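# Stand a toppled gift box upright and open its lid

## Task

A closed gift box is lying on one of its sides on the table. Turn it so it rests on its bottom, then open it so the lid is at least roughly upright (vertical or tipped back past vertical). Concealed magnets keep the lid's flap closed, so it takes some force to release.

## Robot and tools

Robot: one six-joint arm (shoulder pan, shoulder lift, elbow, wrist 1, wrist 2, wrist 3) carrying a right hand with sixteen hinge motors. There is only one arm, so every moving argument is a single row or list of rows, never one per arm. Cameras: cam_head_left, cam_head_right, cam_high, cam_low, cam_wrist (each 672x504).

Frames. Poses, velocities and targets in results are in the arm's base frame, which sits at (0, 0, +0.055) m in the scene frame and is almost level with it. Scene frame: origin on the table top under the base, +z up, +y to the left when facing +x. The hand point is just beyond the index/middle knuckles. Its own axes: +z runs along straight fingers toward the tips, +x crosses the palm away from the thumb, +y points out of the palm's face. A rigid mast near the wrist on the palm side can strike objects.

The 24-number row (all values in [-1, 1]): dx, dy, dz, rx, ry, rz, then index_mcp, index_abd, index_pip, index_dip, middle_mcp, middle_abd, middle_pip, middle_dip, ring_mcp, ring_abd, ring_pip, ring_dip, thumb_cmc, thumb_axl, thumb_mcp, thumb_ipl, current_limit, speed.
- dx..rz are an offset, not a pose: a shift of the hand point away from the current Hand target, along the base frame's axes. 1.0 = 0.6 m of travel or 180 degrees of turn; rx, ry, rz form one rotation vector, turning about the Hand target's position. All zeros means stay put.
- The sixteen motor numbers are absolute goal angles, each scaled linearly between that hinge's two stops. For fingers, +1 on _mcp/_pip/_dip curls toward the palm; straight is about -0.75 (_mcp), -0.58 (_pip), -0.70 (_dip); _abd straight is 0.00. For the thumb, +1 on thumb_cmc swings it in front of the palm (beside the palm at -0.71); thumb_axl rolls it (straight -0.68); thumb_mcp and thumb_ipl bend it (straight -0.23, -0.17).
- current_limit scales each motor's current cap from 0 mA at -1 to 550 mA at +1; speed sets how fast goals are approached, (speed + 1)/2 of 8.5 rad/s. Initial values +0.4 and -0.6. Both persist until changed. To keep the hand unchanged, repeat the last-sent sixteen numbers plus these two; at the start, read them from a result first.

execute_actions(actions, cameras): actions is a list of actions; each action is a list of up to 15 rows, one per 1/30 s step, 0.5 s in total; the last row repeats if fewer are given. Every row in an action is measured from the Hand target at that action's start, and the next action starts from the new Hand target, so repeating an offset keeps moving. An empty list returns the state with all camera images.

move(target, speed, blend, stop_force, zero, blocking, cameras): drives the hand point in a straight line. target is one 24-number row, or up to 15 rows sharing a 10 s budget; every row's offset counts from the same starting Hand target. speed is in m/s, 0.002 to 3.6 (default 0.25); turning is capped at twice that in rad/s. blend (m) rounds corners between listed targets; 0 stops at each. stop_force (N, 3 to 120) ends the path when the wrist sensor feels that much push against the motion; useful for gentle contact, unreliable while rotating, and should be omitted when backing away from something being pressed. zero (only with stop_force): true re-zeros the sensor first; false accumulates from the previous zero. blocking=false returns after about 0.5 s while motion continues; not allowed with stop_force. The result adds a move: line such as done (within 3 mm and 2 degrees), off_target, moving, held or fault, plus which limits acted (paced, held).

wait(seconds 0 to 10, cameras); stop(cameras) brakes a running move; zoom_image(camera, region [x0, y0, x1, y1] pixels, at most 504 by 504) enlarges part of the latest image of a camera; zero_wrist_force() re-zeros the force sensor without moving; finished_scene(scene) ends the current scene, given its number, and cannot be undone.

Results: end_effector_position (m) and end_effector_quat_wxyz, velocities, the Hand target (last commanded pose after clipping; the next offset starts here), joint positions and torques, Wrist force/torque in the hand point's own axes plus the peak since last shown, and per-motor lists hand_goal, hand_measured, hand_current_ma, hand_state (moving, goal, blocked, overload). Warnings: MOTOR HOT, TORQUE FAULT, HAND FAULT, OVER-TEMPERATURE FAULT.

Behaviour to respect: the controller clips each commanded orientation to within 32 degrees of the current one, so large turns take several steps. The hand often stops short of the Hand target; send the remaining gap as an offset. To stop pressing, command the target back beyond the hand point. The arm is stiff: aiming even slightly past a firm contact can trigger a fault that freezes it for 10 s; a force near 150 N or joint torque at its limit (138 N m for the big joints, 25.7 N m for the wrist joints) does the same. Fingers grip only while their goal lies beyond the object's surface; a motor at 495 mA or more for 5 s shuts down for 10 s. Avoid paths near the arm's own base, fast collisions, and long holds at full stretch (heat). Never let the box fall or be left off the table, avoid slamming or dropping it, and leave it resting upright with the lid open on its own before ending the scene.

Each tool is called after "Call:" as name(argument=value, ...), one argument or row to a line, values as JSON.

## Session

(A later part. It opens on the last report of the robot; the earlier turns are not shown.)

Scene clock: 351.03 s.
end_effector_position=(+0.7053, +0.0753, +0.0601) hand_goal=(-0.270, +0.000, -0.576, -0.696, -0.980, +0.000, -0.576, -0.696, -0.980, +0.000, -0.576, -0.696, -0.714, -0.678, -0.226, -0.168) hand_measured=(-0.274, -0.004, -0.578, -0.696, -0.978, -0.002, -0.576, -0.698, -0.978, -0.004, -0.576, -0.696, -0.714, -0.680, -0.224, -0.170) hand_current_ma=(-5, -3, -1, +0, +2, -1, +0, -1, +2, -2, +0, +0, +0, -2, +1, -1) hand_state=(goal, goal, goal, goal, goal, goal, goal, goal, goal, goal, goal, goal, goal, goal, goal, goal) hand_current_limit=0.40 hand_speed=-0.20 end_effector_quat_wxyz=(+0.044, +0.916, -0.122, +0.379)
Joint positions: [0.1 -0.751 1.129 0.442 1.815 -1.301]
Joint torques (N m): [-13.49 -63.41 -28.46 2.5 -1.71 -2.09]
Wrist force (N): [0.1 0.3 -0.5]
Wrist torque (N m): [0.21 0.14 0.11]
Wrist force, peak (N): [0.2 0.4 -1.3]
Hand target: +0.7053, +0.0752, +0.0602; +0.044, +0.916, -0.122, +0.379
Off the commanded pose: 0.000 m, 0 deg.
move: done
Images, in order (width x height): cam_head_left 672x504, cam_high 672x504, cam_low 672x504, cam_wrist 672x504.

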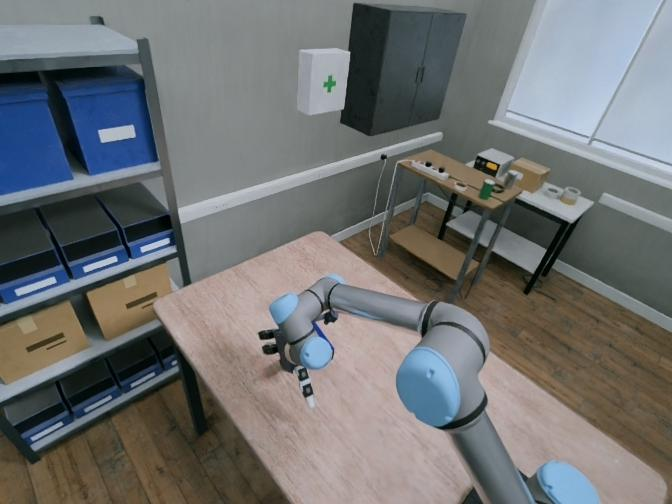

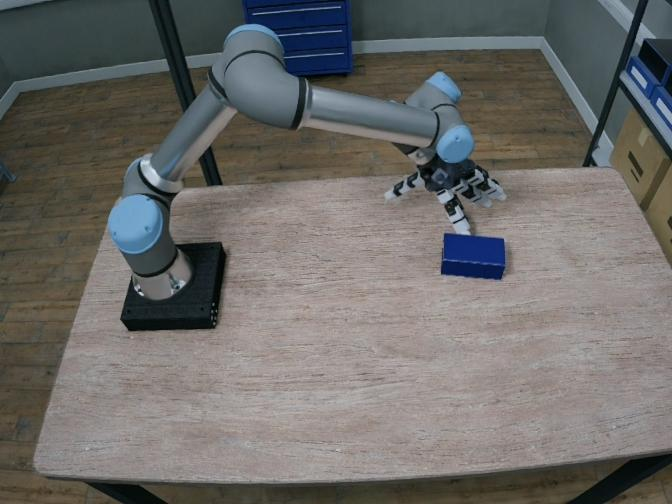

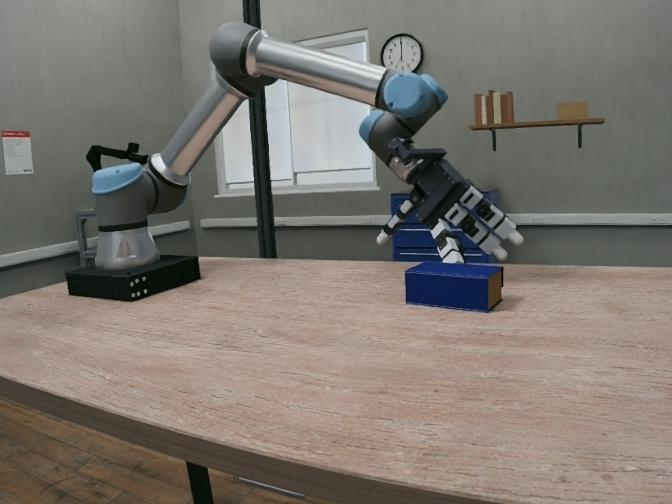

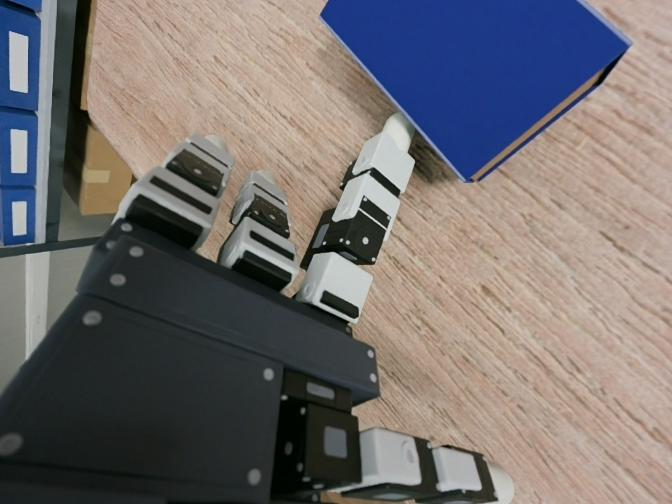

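Call:
move(
  target=[
    [-0.02,0.125,0.25,0,0,0,-0.27,0,-0.576,-0.696,-0.98,0,-0.576,-0.696,-0.98,0,-0.576,-0.696,-0.714,-0.678,-0.226,-0.168,0.4,-0.2],
    [-0.209,-0.125,0.5,0.5015,0.0835,0.2123,-0.27,0,-0.576,-0.696,-0.98,0,-0.576,-0.696,-0.98,0,-0.576,-0.696,-0.714,-0.678,-0.226,-0.168,0.4,-0.2],
    [0.068,-0.022,0.16,0.5015,0.0835,0.2123,-0.754,0,-0.576,-0.696,0.26,0,-0.576,-0.696,-0.754,0,-0.576,-0.696,0.814,-0.678,-0.45,-0.168,0.4,-0.2],
  ],
  cameras=["all"],
  blend=[0.03,0.0,0],
  speed=0.5,
)

Call:
zoom_image(
  camera="cam_low",
  region=[360, 160, 540, 330],
)

Call:
zoom_image(
  camera="cam_head_left",
  region=[220, 240, 400, 390],
)

Call:
zoom_image(
  camera="cam_head_right",
  region=[220, 240, 400, 390],
)

Scene clock: 446.60 s.
end_effector_position=(+0.7461, +0.0620, +0.1562) hand_goal=(-0.754, +0.000, -0.576, -0.696, +0.260, +0.000, -0.576, -0.696, -0.754, +0.000, -0.576, -0.696, +0.814, -0.678, -0.450, -0.168) hand_measured=(-0.734, -0.002, -0.576, -0.696, +0.262, -0.002, -0.576, -0.698, -0.746, -0.002, -0.574, -0.696, +0.808, -0.680, -0.446, -0.170) hand_current_ma=(+32, -1, +0, +0, +1, -1, +0, -1, +8, -1, +0, +0, -6, -2, +4, -1) hand_state=(goal, goal, goal, goal, goal, goal, goal, goal, goal, goal, goal, goal, goal, goal, goal, goal) hand_current_limit=0.40 hand_speed=-0.20 end_effector_quat_wxyz=(+0.703, -0.704, +0.068, -0.068)
Joint positions: [-0.407 -0.411 0.919 2.626 0.215 -3.134]
Joint torques (N m): [13.18 -47.24 -28.31 -1.27 2.01 1.68]
Wrist force (N): [-1.8 -0.1 1.4]
Wrist torque (N m): [0.34 0.27 0.26]
Wrist force, peak (N): [-2.8 -2.1 0.9]
Hand target: +0.7461, +0.0620, +0.1562; +0.703, -0.704, +0.068, -0.068
Off the commanded pose: 0.000 m, 0 deg.
move: done

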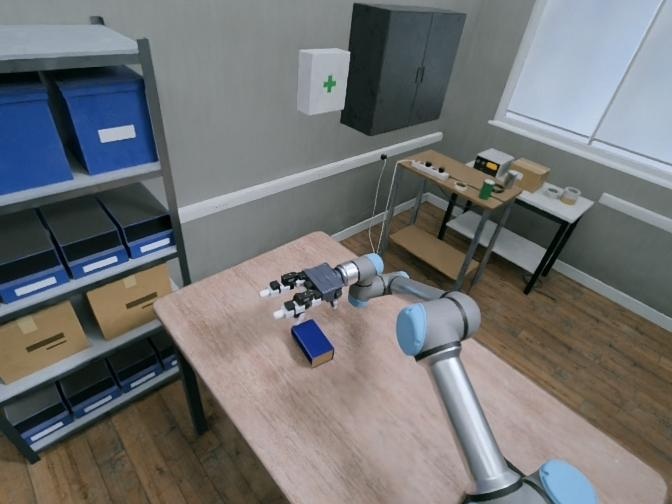

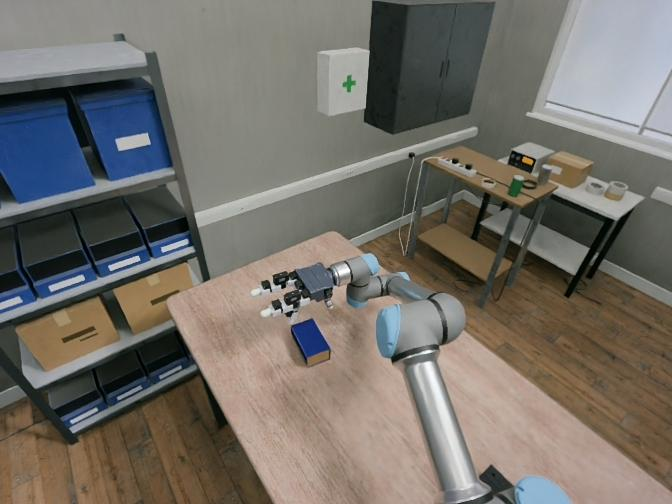

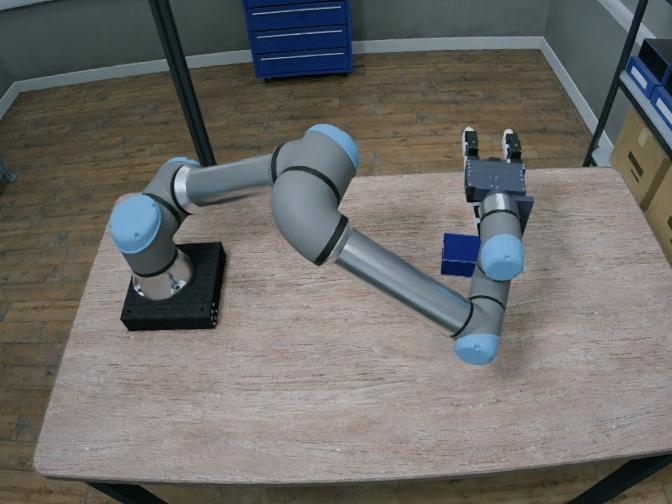

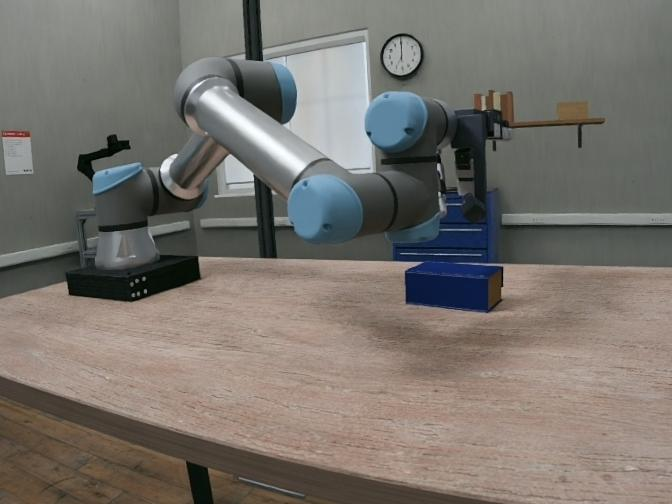

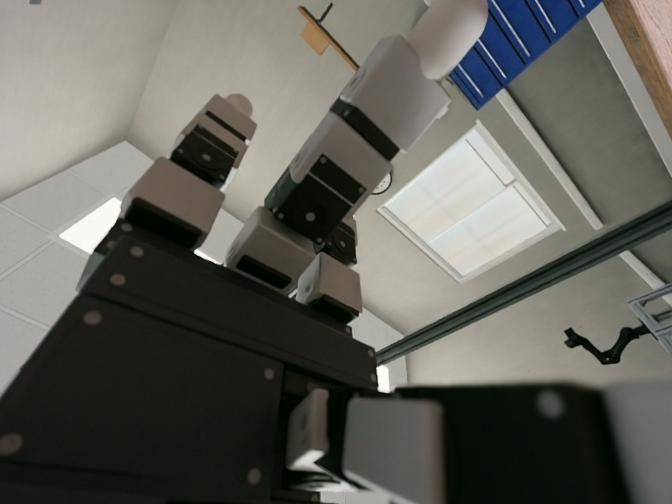

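Scaled by 2.800 from the camera's 672x504 image, which has a finer 960x720 frame.

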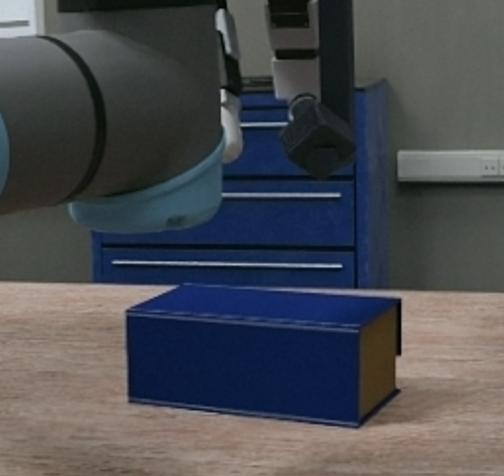

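Scaled by 2.800 from the camera's 672x504 image, which has a finer 960x720 frame.

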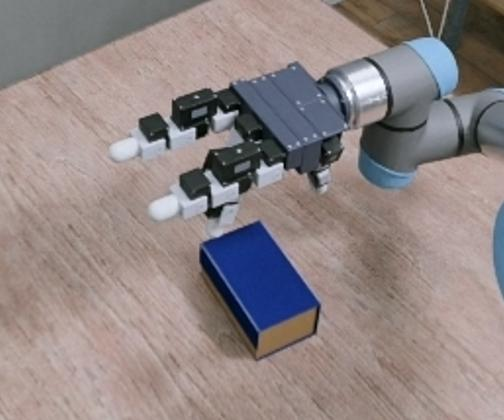

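Scaled by 2.800 from the camera's 672x504 image, which has a finer 960x720 frame.

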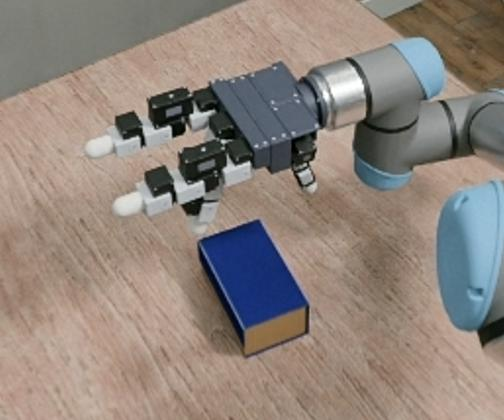

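Call:
move(
  target=[
    [0,-0.1,0.25,0,0,0.25,-0.754,0,-0.576,-0.696,0.26,0,-0.576,-0.696,-0.754,0,-0.576,-0.696,0.814,-0.678,-0.45,-0.168,0.4,-0.2],
    [0,0,0.1,0,0,0,-0.754,0,-0.576,-0.696,0.26,0,-0.576,-0.696,-0.754,0,-0.576,-0.696,0.814,-0.678,-0.45,-0.168,0.4,-0.2],
  ],
  speed=0.4,
  cameras=["cam_low"],
)

Scene clock: 459.17 s.
end_effector_position=(+0.7461, +0.0620, +0.2162) hand_goal=(-0.754, +0.000, -0.576, -0.696, +0.260, +0.000, -0.576, -0.696, -0.754, +0.000, -0.576, -0.696, +0.814, -0.678, -0.450, -0.168) hand_measured=(-0.736, -0.002, -0.576, -0.696, +0.262, -0.002, -0.576, -0.698, -0.746, -0.002, -0.574, -0.696, +0.808, -0.680, -0.448, -0.170) hand_current_ma=(+28, -1, +0, +0, +2, -1, +0, -1, +9, -1, +0, +0, -6, -1, +3, -1) hand_state=(goal, goal, goal, goal, goal, goal, goal, goal, goal, goal, goal, goal, goal, goal, goal, goal) hand_current_limit=0.40 hand_speed=-0.20 end_effector_quat_wxyz=(+0.703, -0.705, +0.068, -0.068)
Joint positions: [-0.407 -0.491 0.914 2.71 0.215 -3.133]
Joint torques (N m): [-12.78 -69.83 -10.57 2.3 1.98 -1.86]
Wrist force (N): [-1.7 -0.4 1.6]
Wrist torque (N m): [0.28 0.26 0.36]
Wrist force, peak (N): [-2.0 1.1 1.9]
Hand target: +0.7461, +0.0620, +0.2162; +0.703, -0.704, +0.068, -0.068
Off the commanded pose: 0.000 m, 0 deg.
elbow stopped short: the move would have taken joint 3 (elbow) straighter than the controller allows.
move: done
Images, in order (width x height): cam_low 672x504.

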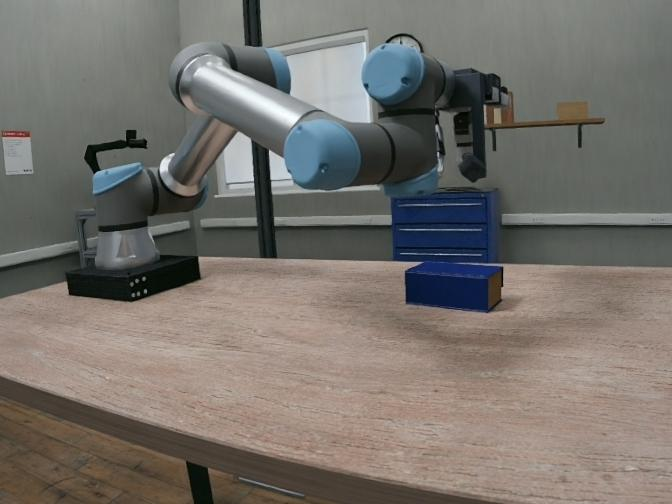

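Call:
move(
  target=[
    [-0.15,0,0.25,-0.435,0.084,0,-0.754,0,-0.576,-0.696,0.26,0,-0.576,-0.696,-0.754,0,-0.576,-0.696,0.814,-0.678,-0.45,-0.168,0.4,-0.2],
  ],
  speed=0.5,
)

Call:
move(
  target=[
    [0,0.1,0,0.447,0.055,0.166,-0.754,0,-0.576,-0.696,0.26,0,-0.576,-0.696,-0.754,0,-0.576,-0.696,0.814,-0.678,-0.45,-0.168,0.4,-0.2],
  ],
  speed=0.5,
)

Call:
move(
  target=[
    [0.13,-0.1,-0.2,0,0,-0.2,-0.754,0,-0.576,-0.696,0.26,0,-0.576,-0.696,-0.754,0,-0.576,-0.696,0.814,-0.678,-0.45,-0.168,0.4,-0.2],
  ],
  speed=0.5,
  cameras=["cam_low","cam_high"],
)

Scene clock: 479.50 s.
end_effector_position=(+0.6546, +0.0618, +0.3651) hand_goal=(-0.754, +0.000, -0.576, -0.696, +0.260, +0.000, -0.576, -0.696, -0.754, +0.000, -0.576, -0.696, +0.814, -0.678, -0.450, -0.168) hand_measured=(-0.746, -0.002, -0.576, -0.696, +0.256, -0.002, -0.576, -0.698, -0.744, -0.002, -0.574, -0.696, +0.808, -0.680, -0.448, -0.170) hand_current_ma=(+10, -1, +0, +0, -3, -1, +0, -1, +11, -1, +0, +0, -6, -1, +3, -1) hand_state=(goal, goal, goal, goal, goal, goal, goal, goal, goal, goal, goal, goal, goal, goal, goal, goal) hand_current_limit=0.40 hand_speed=-0.20 end_effector_quat_wxyz=(-0.120, +0.969, -0.037, +0.211)
Joint positions: [-0.073 -0.64 0.035 1.749 1.321 -1.512]
Joint torques (N m): [14.12 -39.1 -24.02 -0.08 1.62 -1.88]
Wrist force (N): [-0.6 0.4 -0.7]
Wrist torque (N m): [0.34 0.07 0.16]
Wrist force, peak (N): [-1.2 2.3 2.3]
Hand target: +0.6561, +0.0620, +0.3662; -0.088, +0.992, -0.095, +0.009
Off the commanded pose: 0.002 m, 25 deg.
elbow stopped short: the move would have taken joint 3 (elbow) straighter than the controller allows.
move: off_target

Scene clock: 481.87 s.
end_effector_position=(+0.6560, +0.1221, +0.3662) hand_goal=(-0.754, +0.000, -0.576, -0.696, +0.260, +0.000, -0.576, -0.696, -0.754, +0.000, -0.576, -0.696, +0.814, -0.678, -0.450, -0.168) hand_measured=(-0.746, -0.002, -0.576, -0.696, +0.262, -0.002, -0.576, -0.698, -0.746, -0.002, -0.574, -0.696, +0.808, -0.680, -0.448, -0.170) hand_current_ma=(+10, -1, +0, +0, +1, -1, +0, -1, +11, -1, +0, +0, -6, -1, +3, -1) hand_state=(goal, goal, goal, goal, goal, goal, goal, goal, goal, goal, goal, goal, goal, goal, goal, goal) hand_current_limit=0.40 hand_speed=-0.20 end_effector_quat_wxyz=(+0.691, -0.690, -0.153, +0.152)
Joint positions: [-0.271 -0.497 0.533 3.108 0.706 -3.144]
Joint torques (N m): [-14.05 -71.13 -12.14 2.63 2.04 -1.98]
Wrist force (N): [-1.6 0.0 1.8]
Wrist torque (N m): [0.34 0.24 0.33]
Wrist force, peak (N): [-1.8 -0.6 1.5]
Hand target: +0.6561, +0.1220, +0.3662; +0.691, -0.690, -0.153, +0.152
Off the commanded pose: 0.000 m, 0 deg.
elbow stopped short: the move would have taken joint 3 (elbow) straighter than the controller allows.
move: done

Scene clock: 483.20 s.
end_effector_position=(+0.7340, +0.0621, +0.2462) hand_goal=(-0.754, +0.000, -0.576, -0.696, +0.260, +0.000, -0.576, -0.696, -0.754, +0.000, -0.576, -0.696, +0.814, -0.678, -0.450, -0.168) hand_measured=(-0.746, -0.002, -0.576, -0.696, +0.262, -0.002, -0.576, -0.698, -0.746, -0.002, -0.574, -0.696, +0.808, -0.680, -0.448, -0.170) hand_current_ma=(+10, -1, +0, +0, +1, -1, +0, -1, +11, -1, +0, +0, -6, -1, +3, -1) hand_state=(goal, goal, goal, goal, goal, goal, goal, goal, goal, goal, goal, goal, goal, goal, goal, goal) hand_current_limit=0.40 hand_speed=-0.20 end_effector_quat_wxyz=(+0.704, -0.703, +0.068, -0.069)
Joint positions: [-0.415 -0.562 0.976 2.734 0.221 -3.149]
Joint torques (N m): [-13.1 -70.37 -11.83 1.23 -2.05 -2.05]
Wrist force (N): [-1.6 -0.3 1.8]
Wrist torque (N m): [0.29 0.25 0.35]
Wrist force, peak (N): [-2.2 -1.1 2.2]
Hand target: +0.7341, +0.0620, +0.2462; +0.704, -0.703, +0.068, -0.069
Off the commanded pose: 0.000 m, 0 deg.
move: done
Images, in order (width x height): cam_high 672x504, cam_low 672x504.

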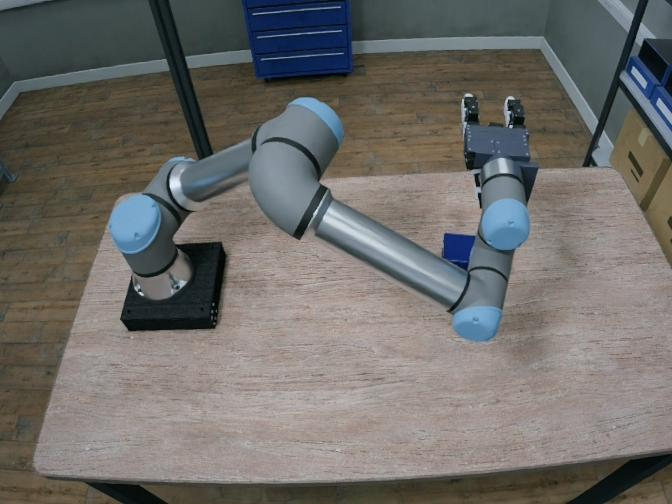

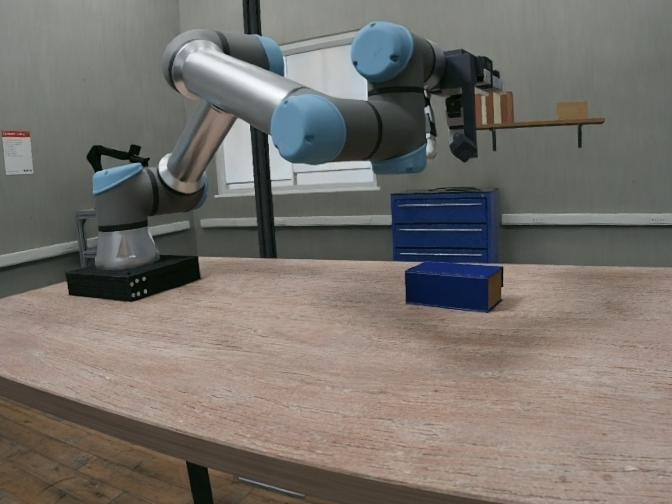

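Call:
move(
  target=[
    [-0.15,0,0.15,-0.435,0.084,0,-0.754,0,-0.576,-0.696,0.26,0,-0.576,-0.696,-0.754,0,-0.576,-0.696,0.814,-0.678,-0.45,-0.168,0.4,-0.2],
  ],
  speed=0.5,
)

Call:
move(
  target=[
    [-0.05,0.0,0,0.34,-0.316,-0.293,-0.754,0,-0.576,-0.696,0.26,0,-0.576,-0.696,-0.754,0,-0.576,-0.696,0.814,-0.678,-0.45,-0.168,0.4,-0.2],
  ],
  speed=0.5,
)

Call:
move(
  target=[
    [0.15,0,-0.15,0,0,0.3556,-0.754,0,-0.576,-0.696,0.26,0,-0.576,-0.696,-0.754,0,-0.576,-0.696,0.814,-0.678,-0.45,-0.168,0.4,-0.2],
  ],
  speed=0.5,
  cameras=["cam_low","cam_high"],
)

Scene clock: 492.80 s.
end_effector_position=(+0.6424, +0.0618, +0.3351) hand_goal=(-0.754, +0.000, -0.576, -0.696, +0.260, +0.000, -0.576, -0.696, -0.754, +0.000, -0.576, -0.696, +0.814, -0.678, -0.450, -0.168) hand_measured=(-0.746, -0.002, -0.576, -0.696, +0.256, -0.002, -0.576, -0.698, -0.744, -0.002, -0.574, -0.696, +0.808, -0.680, -0.448, -0.170) hand_current_ma=(+10, -1, +0, +0, -4, -1, +0, -1, +11, -1, +0, +0, -6, -1, +3, -1) hand_state=(goal, goal, goal, goal, goal, goal, goal, goal, goal, goal, goal, goal, goal, goal, goal, goal) hand_current_limit=0.40 hand_speed=-0.20 end_effector_quat_wxyz=(-0.115, +0.980, -0.053, +0.150)
Joint positions: [-0.068 -0.589 0.035 1.82 1.338 -1.495]
Joint torques (N m): [14.47 -41.28 -24.58 0.18 1.79 -2.36]
Wrist force (N): [-0.4 0.6 -0.6]
Wrist torque (N m): [0.34 -0.01 0.19]
Wrist force, peak (N): [-2.3 -0.2 1.8]
Hand target: +0.6441, +0.0620, +0.3362; -0.090, +0.991, -0.094, +0.010
Off the commanded pose: 0.002 m, 17 deg.
elbow stopped short: the move would have taken joint 3 (elbow) straighter than the controller allows.
move: off_target

Scene clock: 495.27 s.
end_effector_position=(+0.6141, +0.0620, +0.3362) hand_goal=(-0.754, +0.000, -0.576, -0.696, +0.260, +0.000, -0.576, -0.696, -0.754, +0.000, -0.576, -0.696, +0.814, -0.678, -0.450, -0.168) hand_measured=(-0.746, -0.002, -0.576, -0.696, +0.262, -0.002, -0.576, -0.698, -0.746, -0.002, -0.574, -0.696, +0.808, -0.680, -0.448, -0.170) hand_current_ma=(+10, -1, +0, +0, +1, -1, +0, -1, +11, -1, +0, +0, -6, -1, +3, -1) hand_state=(goal, goal, goal, goal, goal, goal, goal, goal, goal, goal, goal, goal, goal, goal, goal, goal) hand_current_limit=0.40 hand_speed=-0.20 end_effector_quat_wxyz=(+0.562, -0.560, +0.429, -0.432)
Joint positions: [-0.39 -1.598 1.77 -0.178 0.918 0.001]
Joint torques (N m): [13.31 -33.88 -13.56 -3.26 2.17 1.63]
Wrist force (N): [-1.8 0.0 1.3]
Wrist torque (N m): [0.39 0.25 0.24]
Wrist force, peak (N): [-1.9 0.1 1.5]
Hand target: +0.6141, +0.0620, +0.3362; +0.562, -0.560, +0.429, -0.432
Off the commanded pose: 0.000 m, 0 deg.
move: done

Scene clock: 497.57 s.
end_effector_position=(+0.7040, +0.0621, +0.2462) hand_goal=(-0.754, +0.000, -0.576, -0.696, +0.260, +0.000, -0.576, -0.696, -0.754, +0.000, -0.576, -0.696, +0.814, -0.678, -0.450, -0.168) hand_measured=(-0.746, -0.002, -0.576, -0.696, +0.262, -0.002, -0.576, -0.698, -0.746, -0.002, -0.574, -0.696, +0.808, -0.680, -0.448, -0.170) hand_current_ma=(+10, -1, +0, +0, +1, -1, +0, -1, +11, -1, +0, +0, -5, -1, +3, -1) hand_state=(goal, goal, goal, goal, goal, goal, goal, goal, goal, goal, goal, goal, goal, goal, goal, goal) hand_current_limit=0.40 hand_speed=-0.20 end_effector_quat_wxyz=(+0.705, -0.703, +0.067, -0.068)
Joint positions: [-0.432 -0.784 0.868 -0.068 -0.241 -0.017]
Joint torques (N m): [-12.69 -38.7 -30.01 2.19 -1.94 -1.73]
Wrist force (N): [-1.8 -0.3 1.5]
Wrist torque (N m): [0.34 0.28 0.32]
Wrist force, peak (N): [-2.4 -0.5 1.2]
Hand target: +0.7041, +0.0620, +0.2462; +0.705, -0.703, +0.067, -0.068
Off the commanded pose: 0.000 m, 0 deg.
move: done
Images, in order (width x height): cam_high 672x504, cam_low 672x504.

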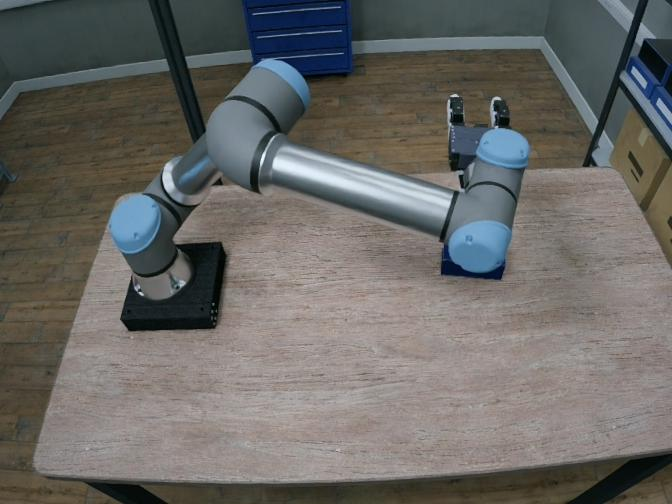

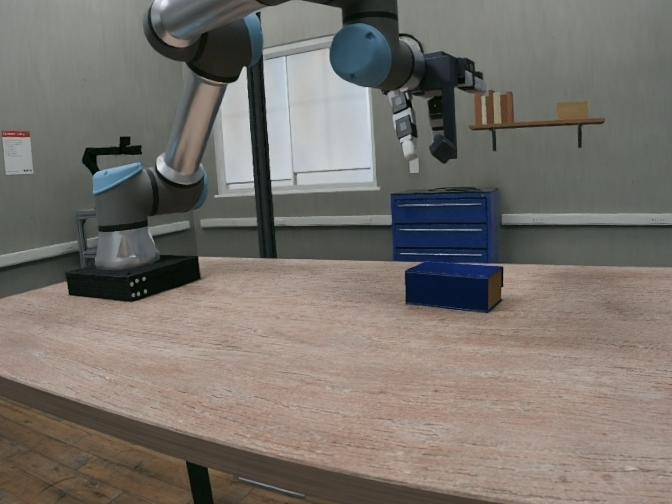

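Call:
move(
  target=[0.07,0,-0.243,0,0,0,-0.754,0,-0.576,-0.696,0.26,0,-0.576,-0.696,-0.754,0,-0.576,-0.696,0.814,-0.678,-0.45,-0.168,0.4,-0.2],
  cameras=["cam_high","cam_low","cam_head_left","cam_head_right"],
)

Call:
zoom_image(
  camera="cam_low",
  region=[360, 160, 540, 330],
)

Call:
zoom_image(
  camera="cam_head_left",
  region=[240, 260, 380, 380],
)

Call:
zoom_image(
  camera="cam_head_right",
  region=[240, 260, 380, 380],
)

Scene clock: 502.33 s.
end_effector_position=(+0.7460, +0.0620, +0.1004) hand_goal=(-0.754, +0.000, -0.576, -0.696, +0.260, +0.000, -0.576, -0.696, -0.754, +0.000, -0.576, -0.696, +0.814, -0.678, -0.450, -0.168) hand_measured=(-0.746, -0.002, -0.576, -0.696, +0.262, -0.002, -0.576, -0.698, -0.746, -0.002, -0.574, -0.696, +0.808, -0.680, -0.448, -0.170) hand_current_ma=(+10, -1, +0, +0, +1, -1, +0, -1, +11, -1, +0, +0, -5, -1, +3, -1) hand_state=(goal, goal, goal, goal, goal, goal, goal, goal, goal, goal, goal, goal, goal, goal, goal, goal) hand_current_limit=0.40 hand_speed=-0.20 end_effector_quat_wxyz=(+0.705, -0.703, +0.067, -0.068)
Joint positions: [-0.408 -0.574 0.856 -0.263 -0.217 -0.021]
Joint torques (N m): [14.71 -43.58 -29.15 -1.15 2.19 1.98]
Wrist force (N): [-1.8 0.1 1.5]
Wrist torque (N m): [0.37 0.27 0.24]
Wrist force, peak (N): [-2.0 -1.8 1.7]
Hand target: +0.7461, +0.0620, +0.1004; +0.705, -0.703, +0.067, -0.068
Off the commanded pose: 0.000 m, 0 deg.
move: done
Images, in order (width x height): cam_head_left 672x504, cam_head_right 672x504, cam_high 672x504, cam_low 672x504.

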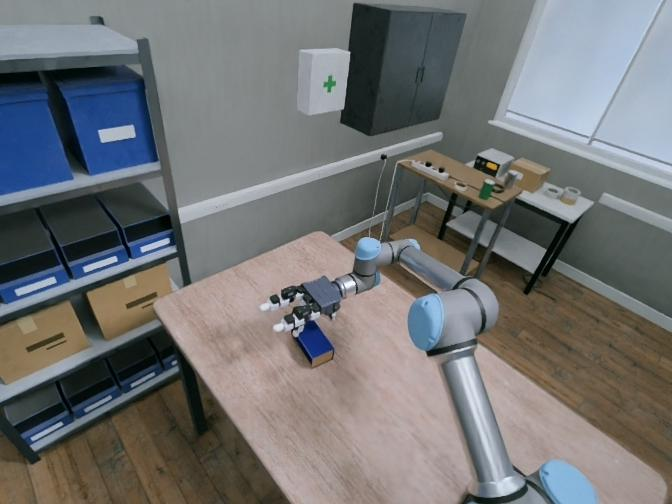

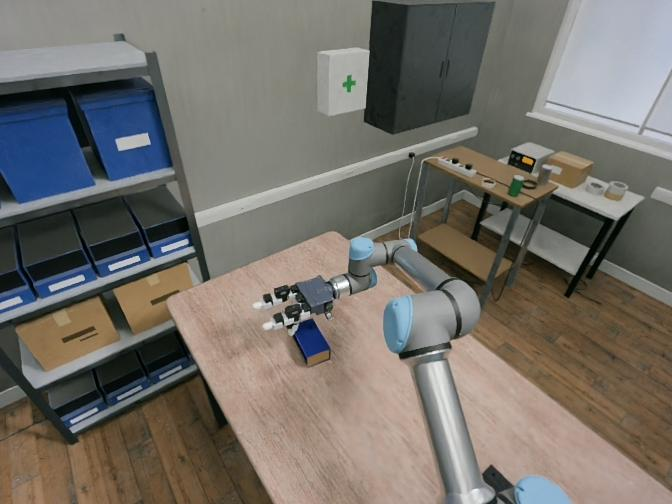

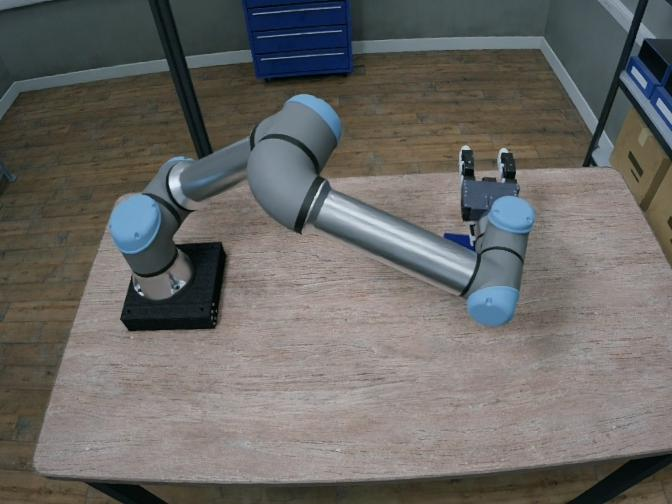

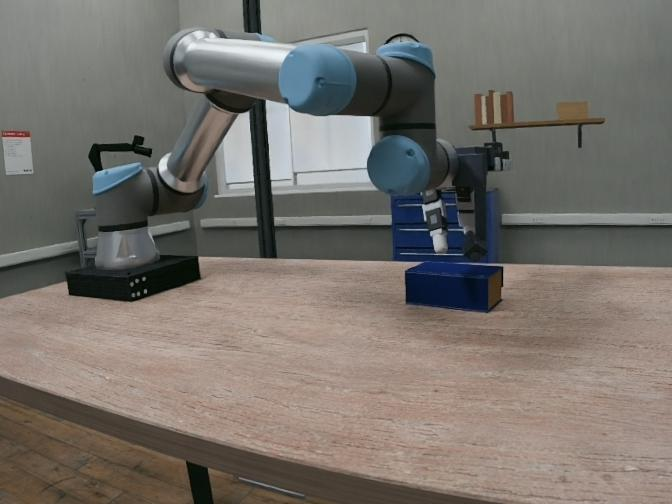

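Scaled by 2.800 from the camera's 672x504 image, which has a finer 960x720 frame.

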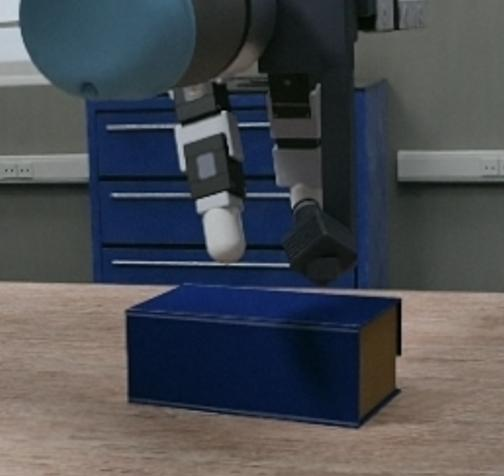

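Scaled by 3.600 from the camera's 672x504 image, which has a finer 960x720 frame.

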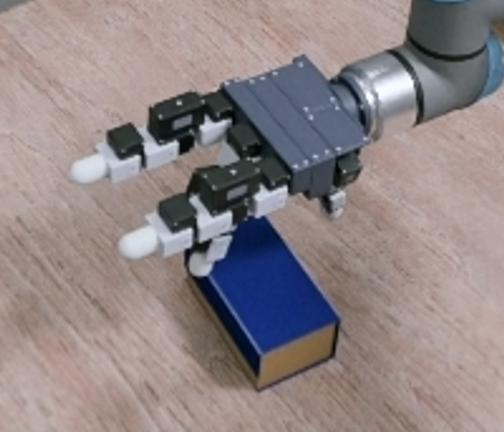

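Scaled by 3.600 from the camera's 672x504 image, which has a finer 960x720 frame.

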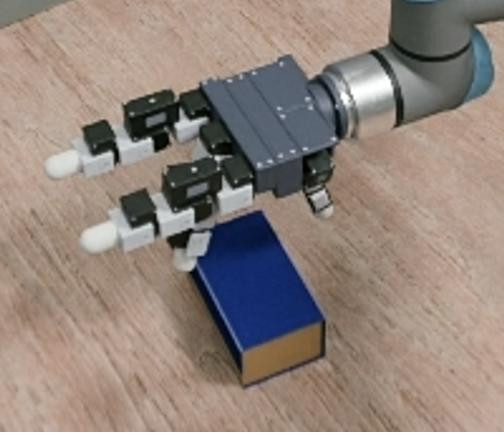

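Call:
move(
  target=[
    [-0.03,0.02,0,0,0,0,-0.754,0,-0.576,-0.696,0.26,0,-0.576,-0.696,-0.754,0,-0.576,-0.696,0.814,-0.678,-0.45,-0.168,0.4,-0.2],
    [-0.03,0.02,-0.12,0,0,0,-0.754,0,-0.576,-0.696,0.26,0,-0.576,-0.696,-0.754,0,-0.576,-0.696,0.814,-0.678,-0.45,-0.168,0.4,-0.2],
  ],
  speed=0.08,
  stop_force=4,
)

Call:
move(
  target=[0,0,0,0,0,0,-0.754,0,-0.576,-0.696,0.5,0,-0.576,-0.696,-0.754,0,-0.576,-0.696,0.814,-0.678,-0.2,-0.168,0.0,-0.92],
  cameras=["cam_high","cam_low","cam_head_left","cam_wrist"],
)

Call:
zoom_image(
  camera="cam_low",
  region=[360, 160, 540, 330],
)

Call:
zoom_image(
  camera="cam_head_left",
  region=[240, 260, 380, 380],
)

Scene clock: 510.47 s.
end_effector_position=(+0.7281, +0.0740, +0.0284) hand_goal=(-0.754, +0.000, -0.576, -0.696, +0.260, +0.000, -0.576, -0.696, -0.754, +0.000, -0.576, -0.696, +0.814, -0.678, -0.450, -0.168) hand_measured=(-0.746, -0.002, -0.576, -0.696, +0.262, -0.002, -0.576, -0.698, -0.746, -0.002, -0.574, -0.696, +0.808, -0.680, -0.448, -0.170) hand_current_ma=(+10, -1, +0, +0, +1, -1, +0, -1, +11, -1, +0, +0, -5, -1, +3, -1) hand_state=(goal, goal, goal, goal, goal, goal, goal, goal, goal, goal, goal, goal, goal, goal, goal, goal) hand_current_limit=0.40 hand_speed=-0.20 end_effector_quat_wxyz=(+0.705, -0.703, +0.067, -0.068)
Joint positions: [-0.403 -0.554 1.013 -0.44 -0.212 -0.021]
Joint torques (N m): [14.47 -43.02 -9.41 -1.19 2.1 1.79]
Wrist force (N): [-1.9 0.0 1.4]
Wrist torque (N m): [0.37 0.28 0.25]
Wrist force, peak (N): [-2.1 -0.7 1.8]
Hand target: +0.7281, +0.0740, +0.0284; +0.705, -0.703, +0.067, -0.068
Off the commanded pose: 0.000 m, 0 deg.
move: done

Scene clock: 511.40 s.
end_effector_position=(+0.7281, +0.0740, +0.0284) hand_goal=(-0.754, +0.000, -0.576, -0.696, +0.500, +0.000, -0.576, -0.696, -0.754, +0.000, -0.576, -0.696, +0.814, -0.678, -0.200, -0.168) hand_measured=(-0.746, -0.002, -0.576, -0.696, +0.372, -0.002, -0.598, -0.698, -0.746, -0.002, -0.574, -0.696, +0.808, -0.680, -0.358, -0.176) hand_current_ma=(+10, -1, +0, +0, -275, -1, -34, -1, +11, -1, +0, +0, -5, -1, -275, -12) hand_state=(goal, goal, goal, goal, blocked, goal, blocked, goal, goal, goal, goal, goal, goal, goal, blocked, goal) hand_current_limit=0.00 hand_speed=-0.92 end_effector_quat_wxyz=(+0.705, -0.703, +0.067, -0.068)
Joint positions: [-0.403 -0.554 1.013 -0.44 -0.212 -0.021]
Joint torques (N m): [14.98 -46.09 -10.99 -1.02 2.21 1.63]
Wrist force (N): [-1.6 -3.6 1.0]
Wrist torque (N m): [0.12 0.25 0.25]
Wrist force, peak (N): [-1.7 -4.1 0.9]
Hand target: +0.7281, +0.0740, +0.0284; +0.705, -0.703, +0.067, -0.068
Off the commanded pose: 0.000 m, 0 deg.
move: done
Images, in order (width x height): cam_head_left 672x504, cam_high 672x504, cam_low 672x504, cam_wrist 672x504.

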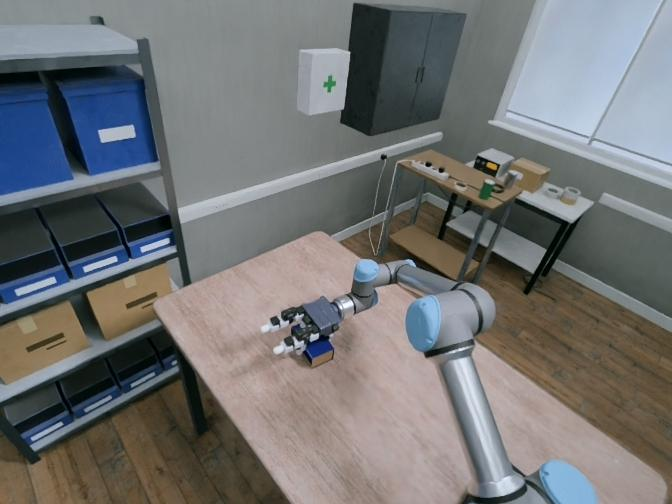

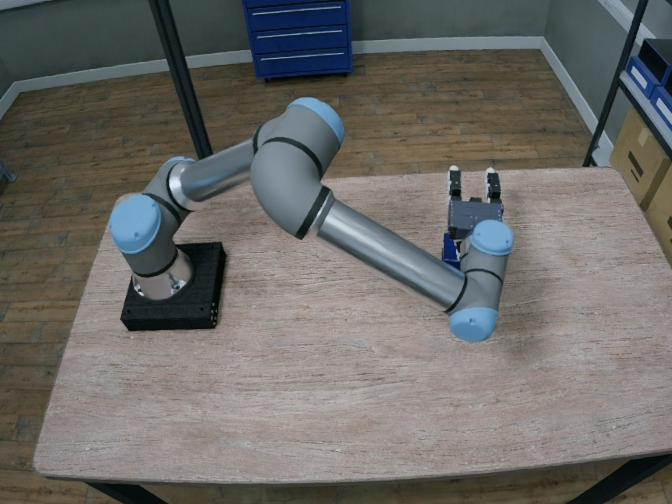

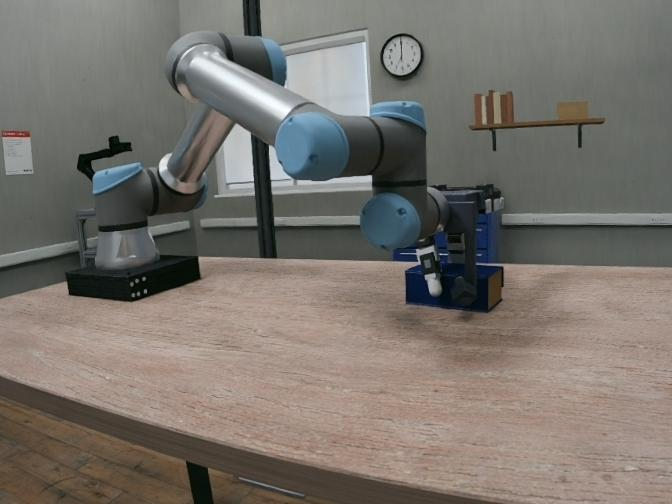

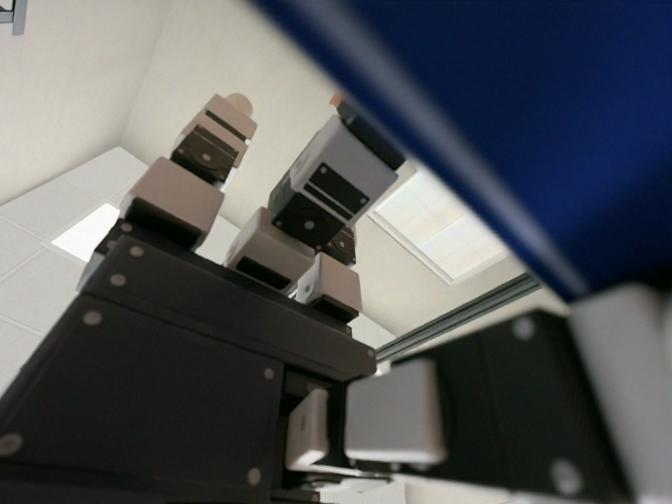

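Scaled by 2.800 from the camera's 672x504 image, which has a finer 960x720 frame.

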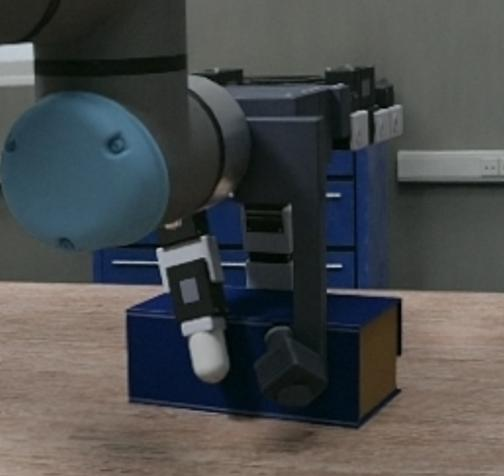

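Scaled by 3.600 from the camera's 672x504 image, which has a finer 960x720 frame.

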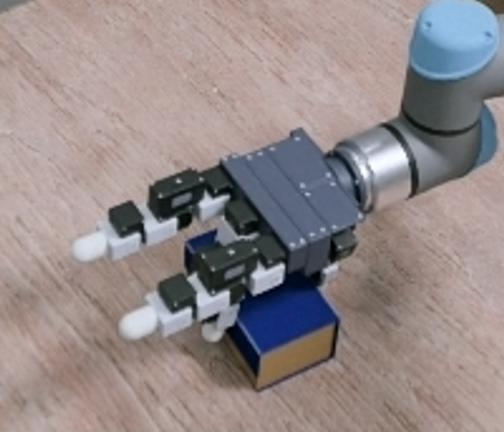

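Call:
move(
  target=[
    [0.022,0.015,0.008,0,0,-0.1667,-0.754,0,-0.576,-0.696,0.5,0,-0.576,-0.696,-0.754,0,-0.576,-0.696,0.814,-0.678,-0.2,-0.168,0.0,-0.92],
    [0.036,0.005,0.008,0,0,-0.3333,-0.754,0,-0.576,-0.696,0.5,0,-0.576,-0.696,-0.754,0,-0.576,-0.696,0.814,-0.678,-0.2,-0.168,0.0,-0.92],
    [0.030,-0.023,0.002,0,0,-0.5,-0.754,0,-0.576,-0.696,0.5,0,-0.576,-0.696,-0.754,0,-0.576,-0.696,0.814,-0.678,-0.2,-0.168,0.0,-0.92],
  ],
  speed=0.2,
  blend=[0.005,0.005,0],
  cameras=["cam_high","cam_low","cam_head_left","cam_head_right"],
)

Call:
zoom_image(
  camera="cam_low",
  region=[360, 160, 540, 330],
)

Call:
zoom_image(
  camera="cam_head_left",
  region=[240, 260, 400, 400],
)

Scene clock: 525.77 s.
end_effector_position=(+0.7460, +0.0602, +0.0296) hand_goal=(-0.754, +0.000, -0.576, -0.696, +0.500, +0.000, -0.576, -0.696, -0.754, +0.000, -0.576, -0.696, +0.814, -0.678, -0.200, -0.168) hand_measured=(-0.746, -0.002, -0.576, -0.696, +0.372, -0.002, -0.614, -0.704, -0.746, -0.002, -0.574, -0.696, +0.810, -0.680, -0.336, -0.182) hand_current_ma=(+10, -1, +0, +0, -275, -1, -78, -9, +11, -1, +0, +0, -3, -2, -275, -27) hand_state=(goal, goal, goal, goal, blocked, goal, blocked, goal, goal, goal, goal, goal, goal, goal, blocked, goal) hand_current_limit=0.00 hand_speed=-0.92 end_effector_quat_wxyz=(+0.450, -0.450, +0.544, -0.547)
Joint positions: [-0.101 -0.952 1.804 -0.856 1.661 -0.002]
Joint torques (N m): [14.65 -27.25 -25.36 0.23 2.03 -2.06]
Wrist force (N): [-1.9 -1.8 1.4]
Wrist torque (N m): [0.36 0.21 0.32]
Wrist force, peak (N): [-1.8 -4.4 1.1]
Hand target: +0.7461, +0.0602, +0.0296; +0.450, -0.450, +0.544, -0.547
Off the commanded pose: 0.000 m, 0 deg.
move: done
Images, in order (width x height): cam_head_left 672x504, cam_head_right 672x504, cam_high 672x504, cam_low 672x504.

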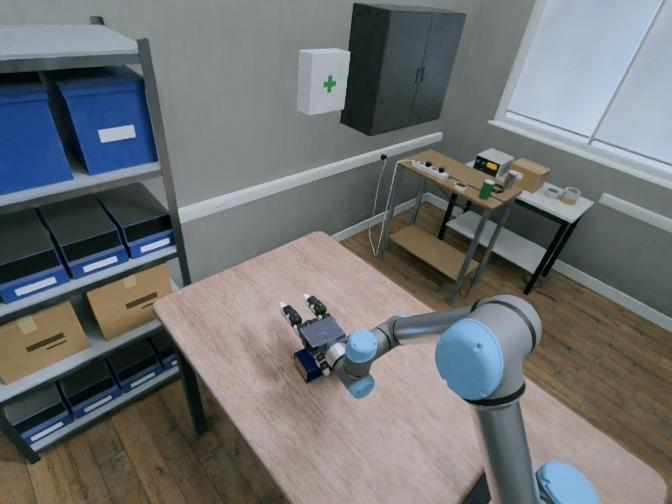

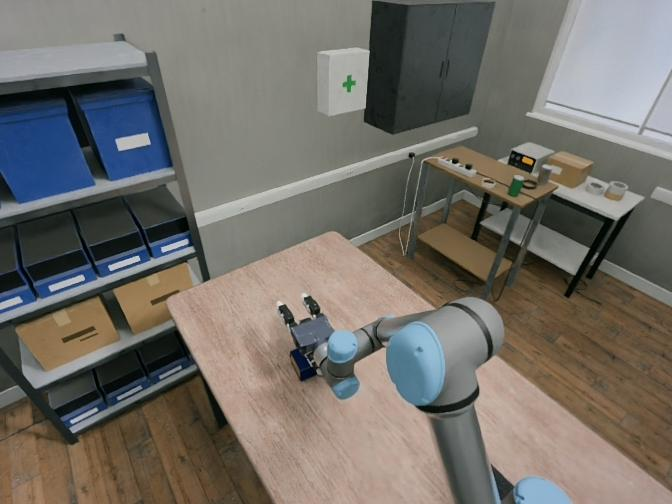

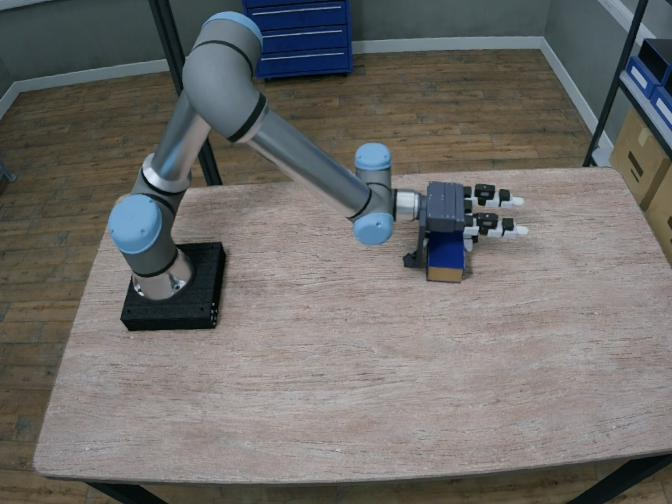

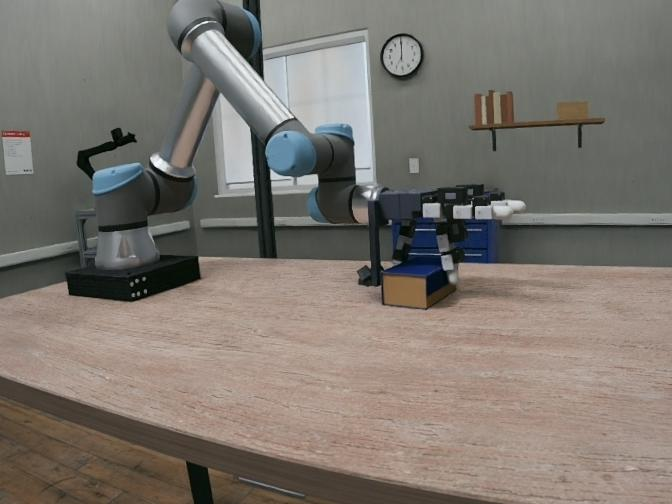

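Scaled by 2.800 from the camera's 672x504 image, which has a finer 960x720 frame.

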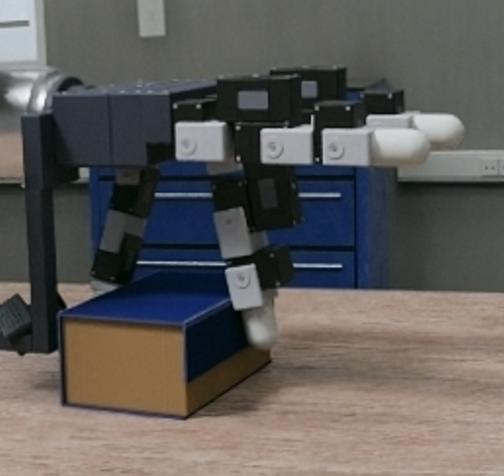

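Scaled by 3.150 from the camera's 672x504 image, which has a finer 960x720 frame.

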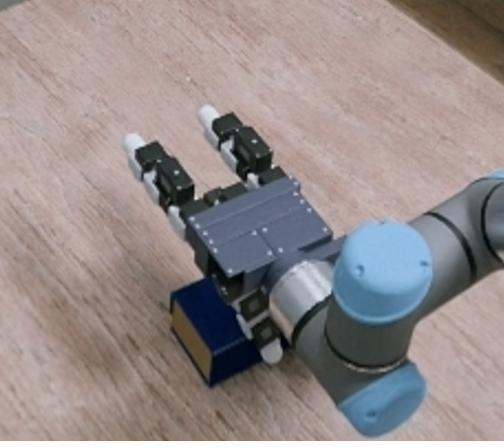

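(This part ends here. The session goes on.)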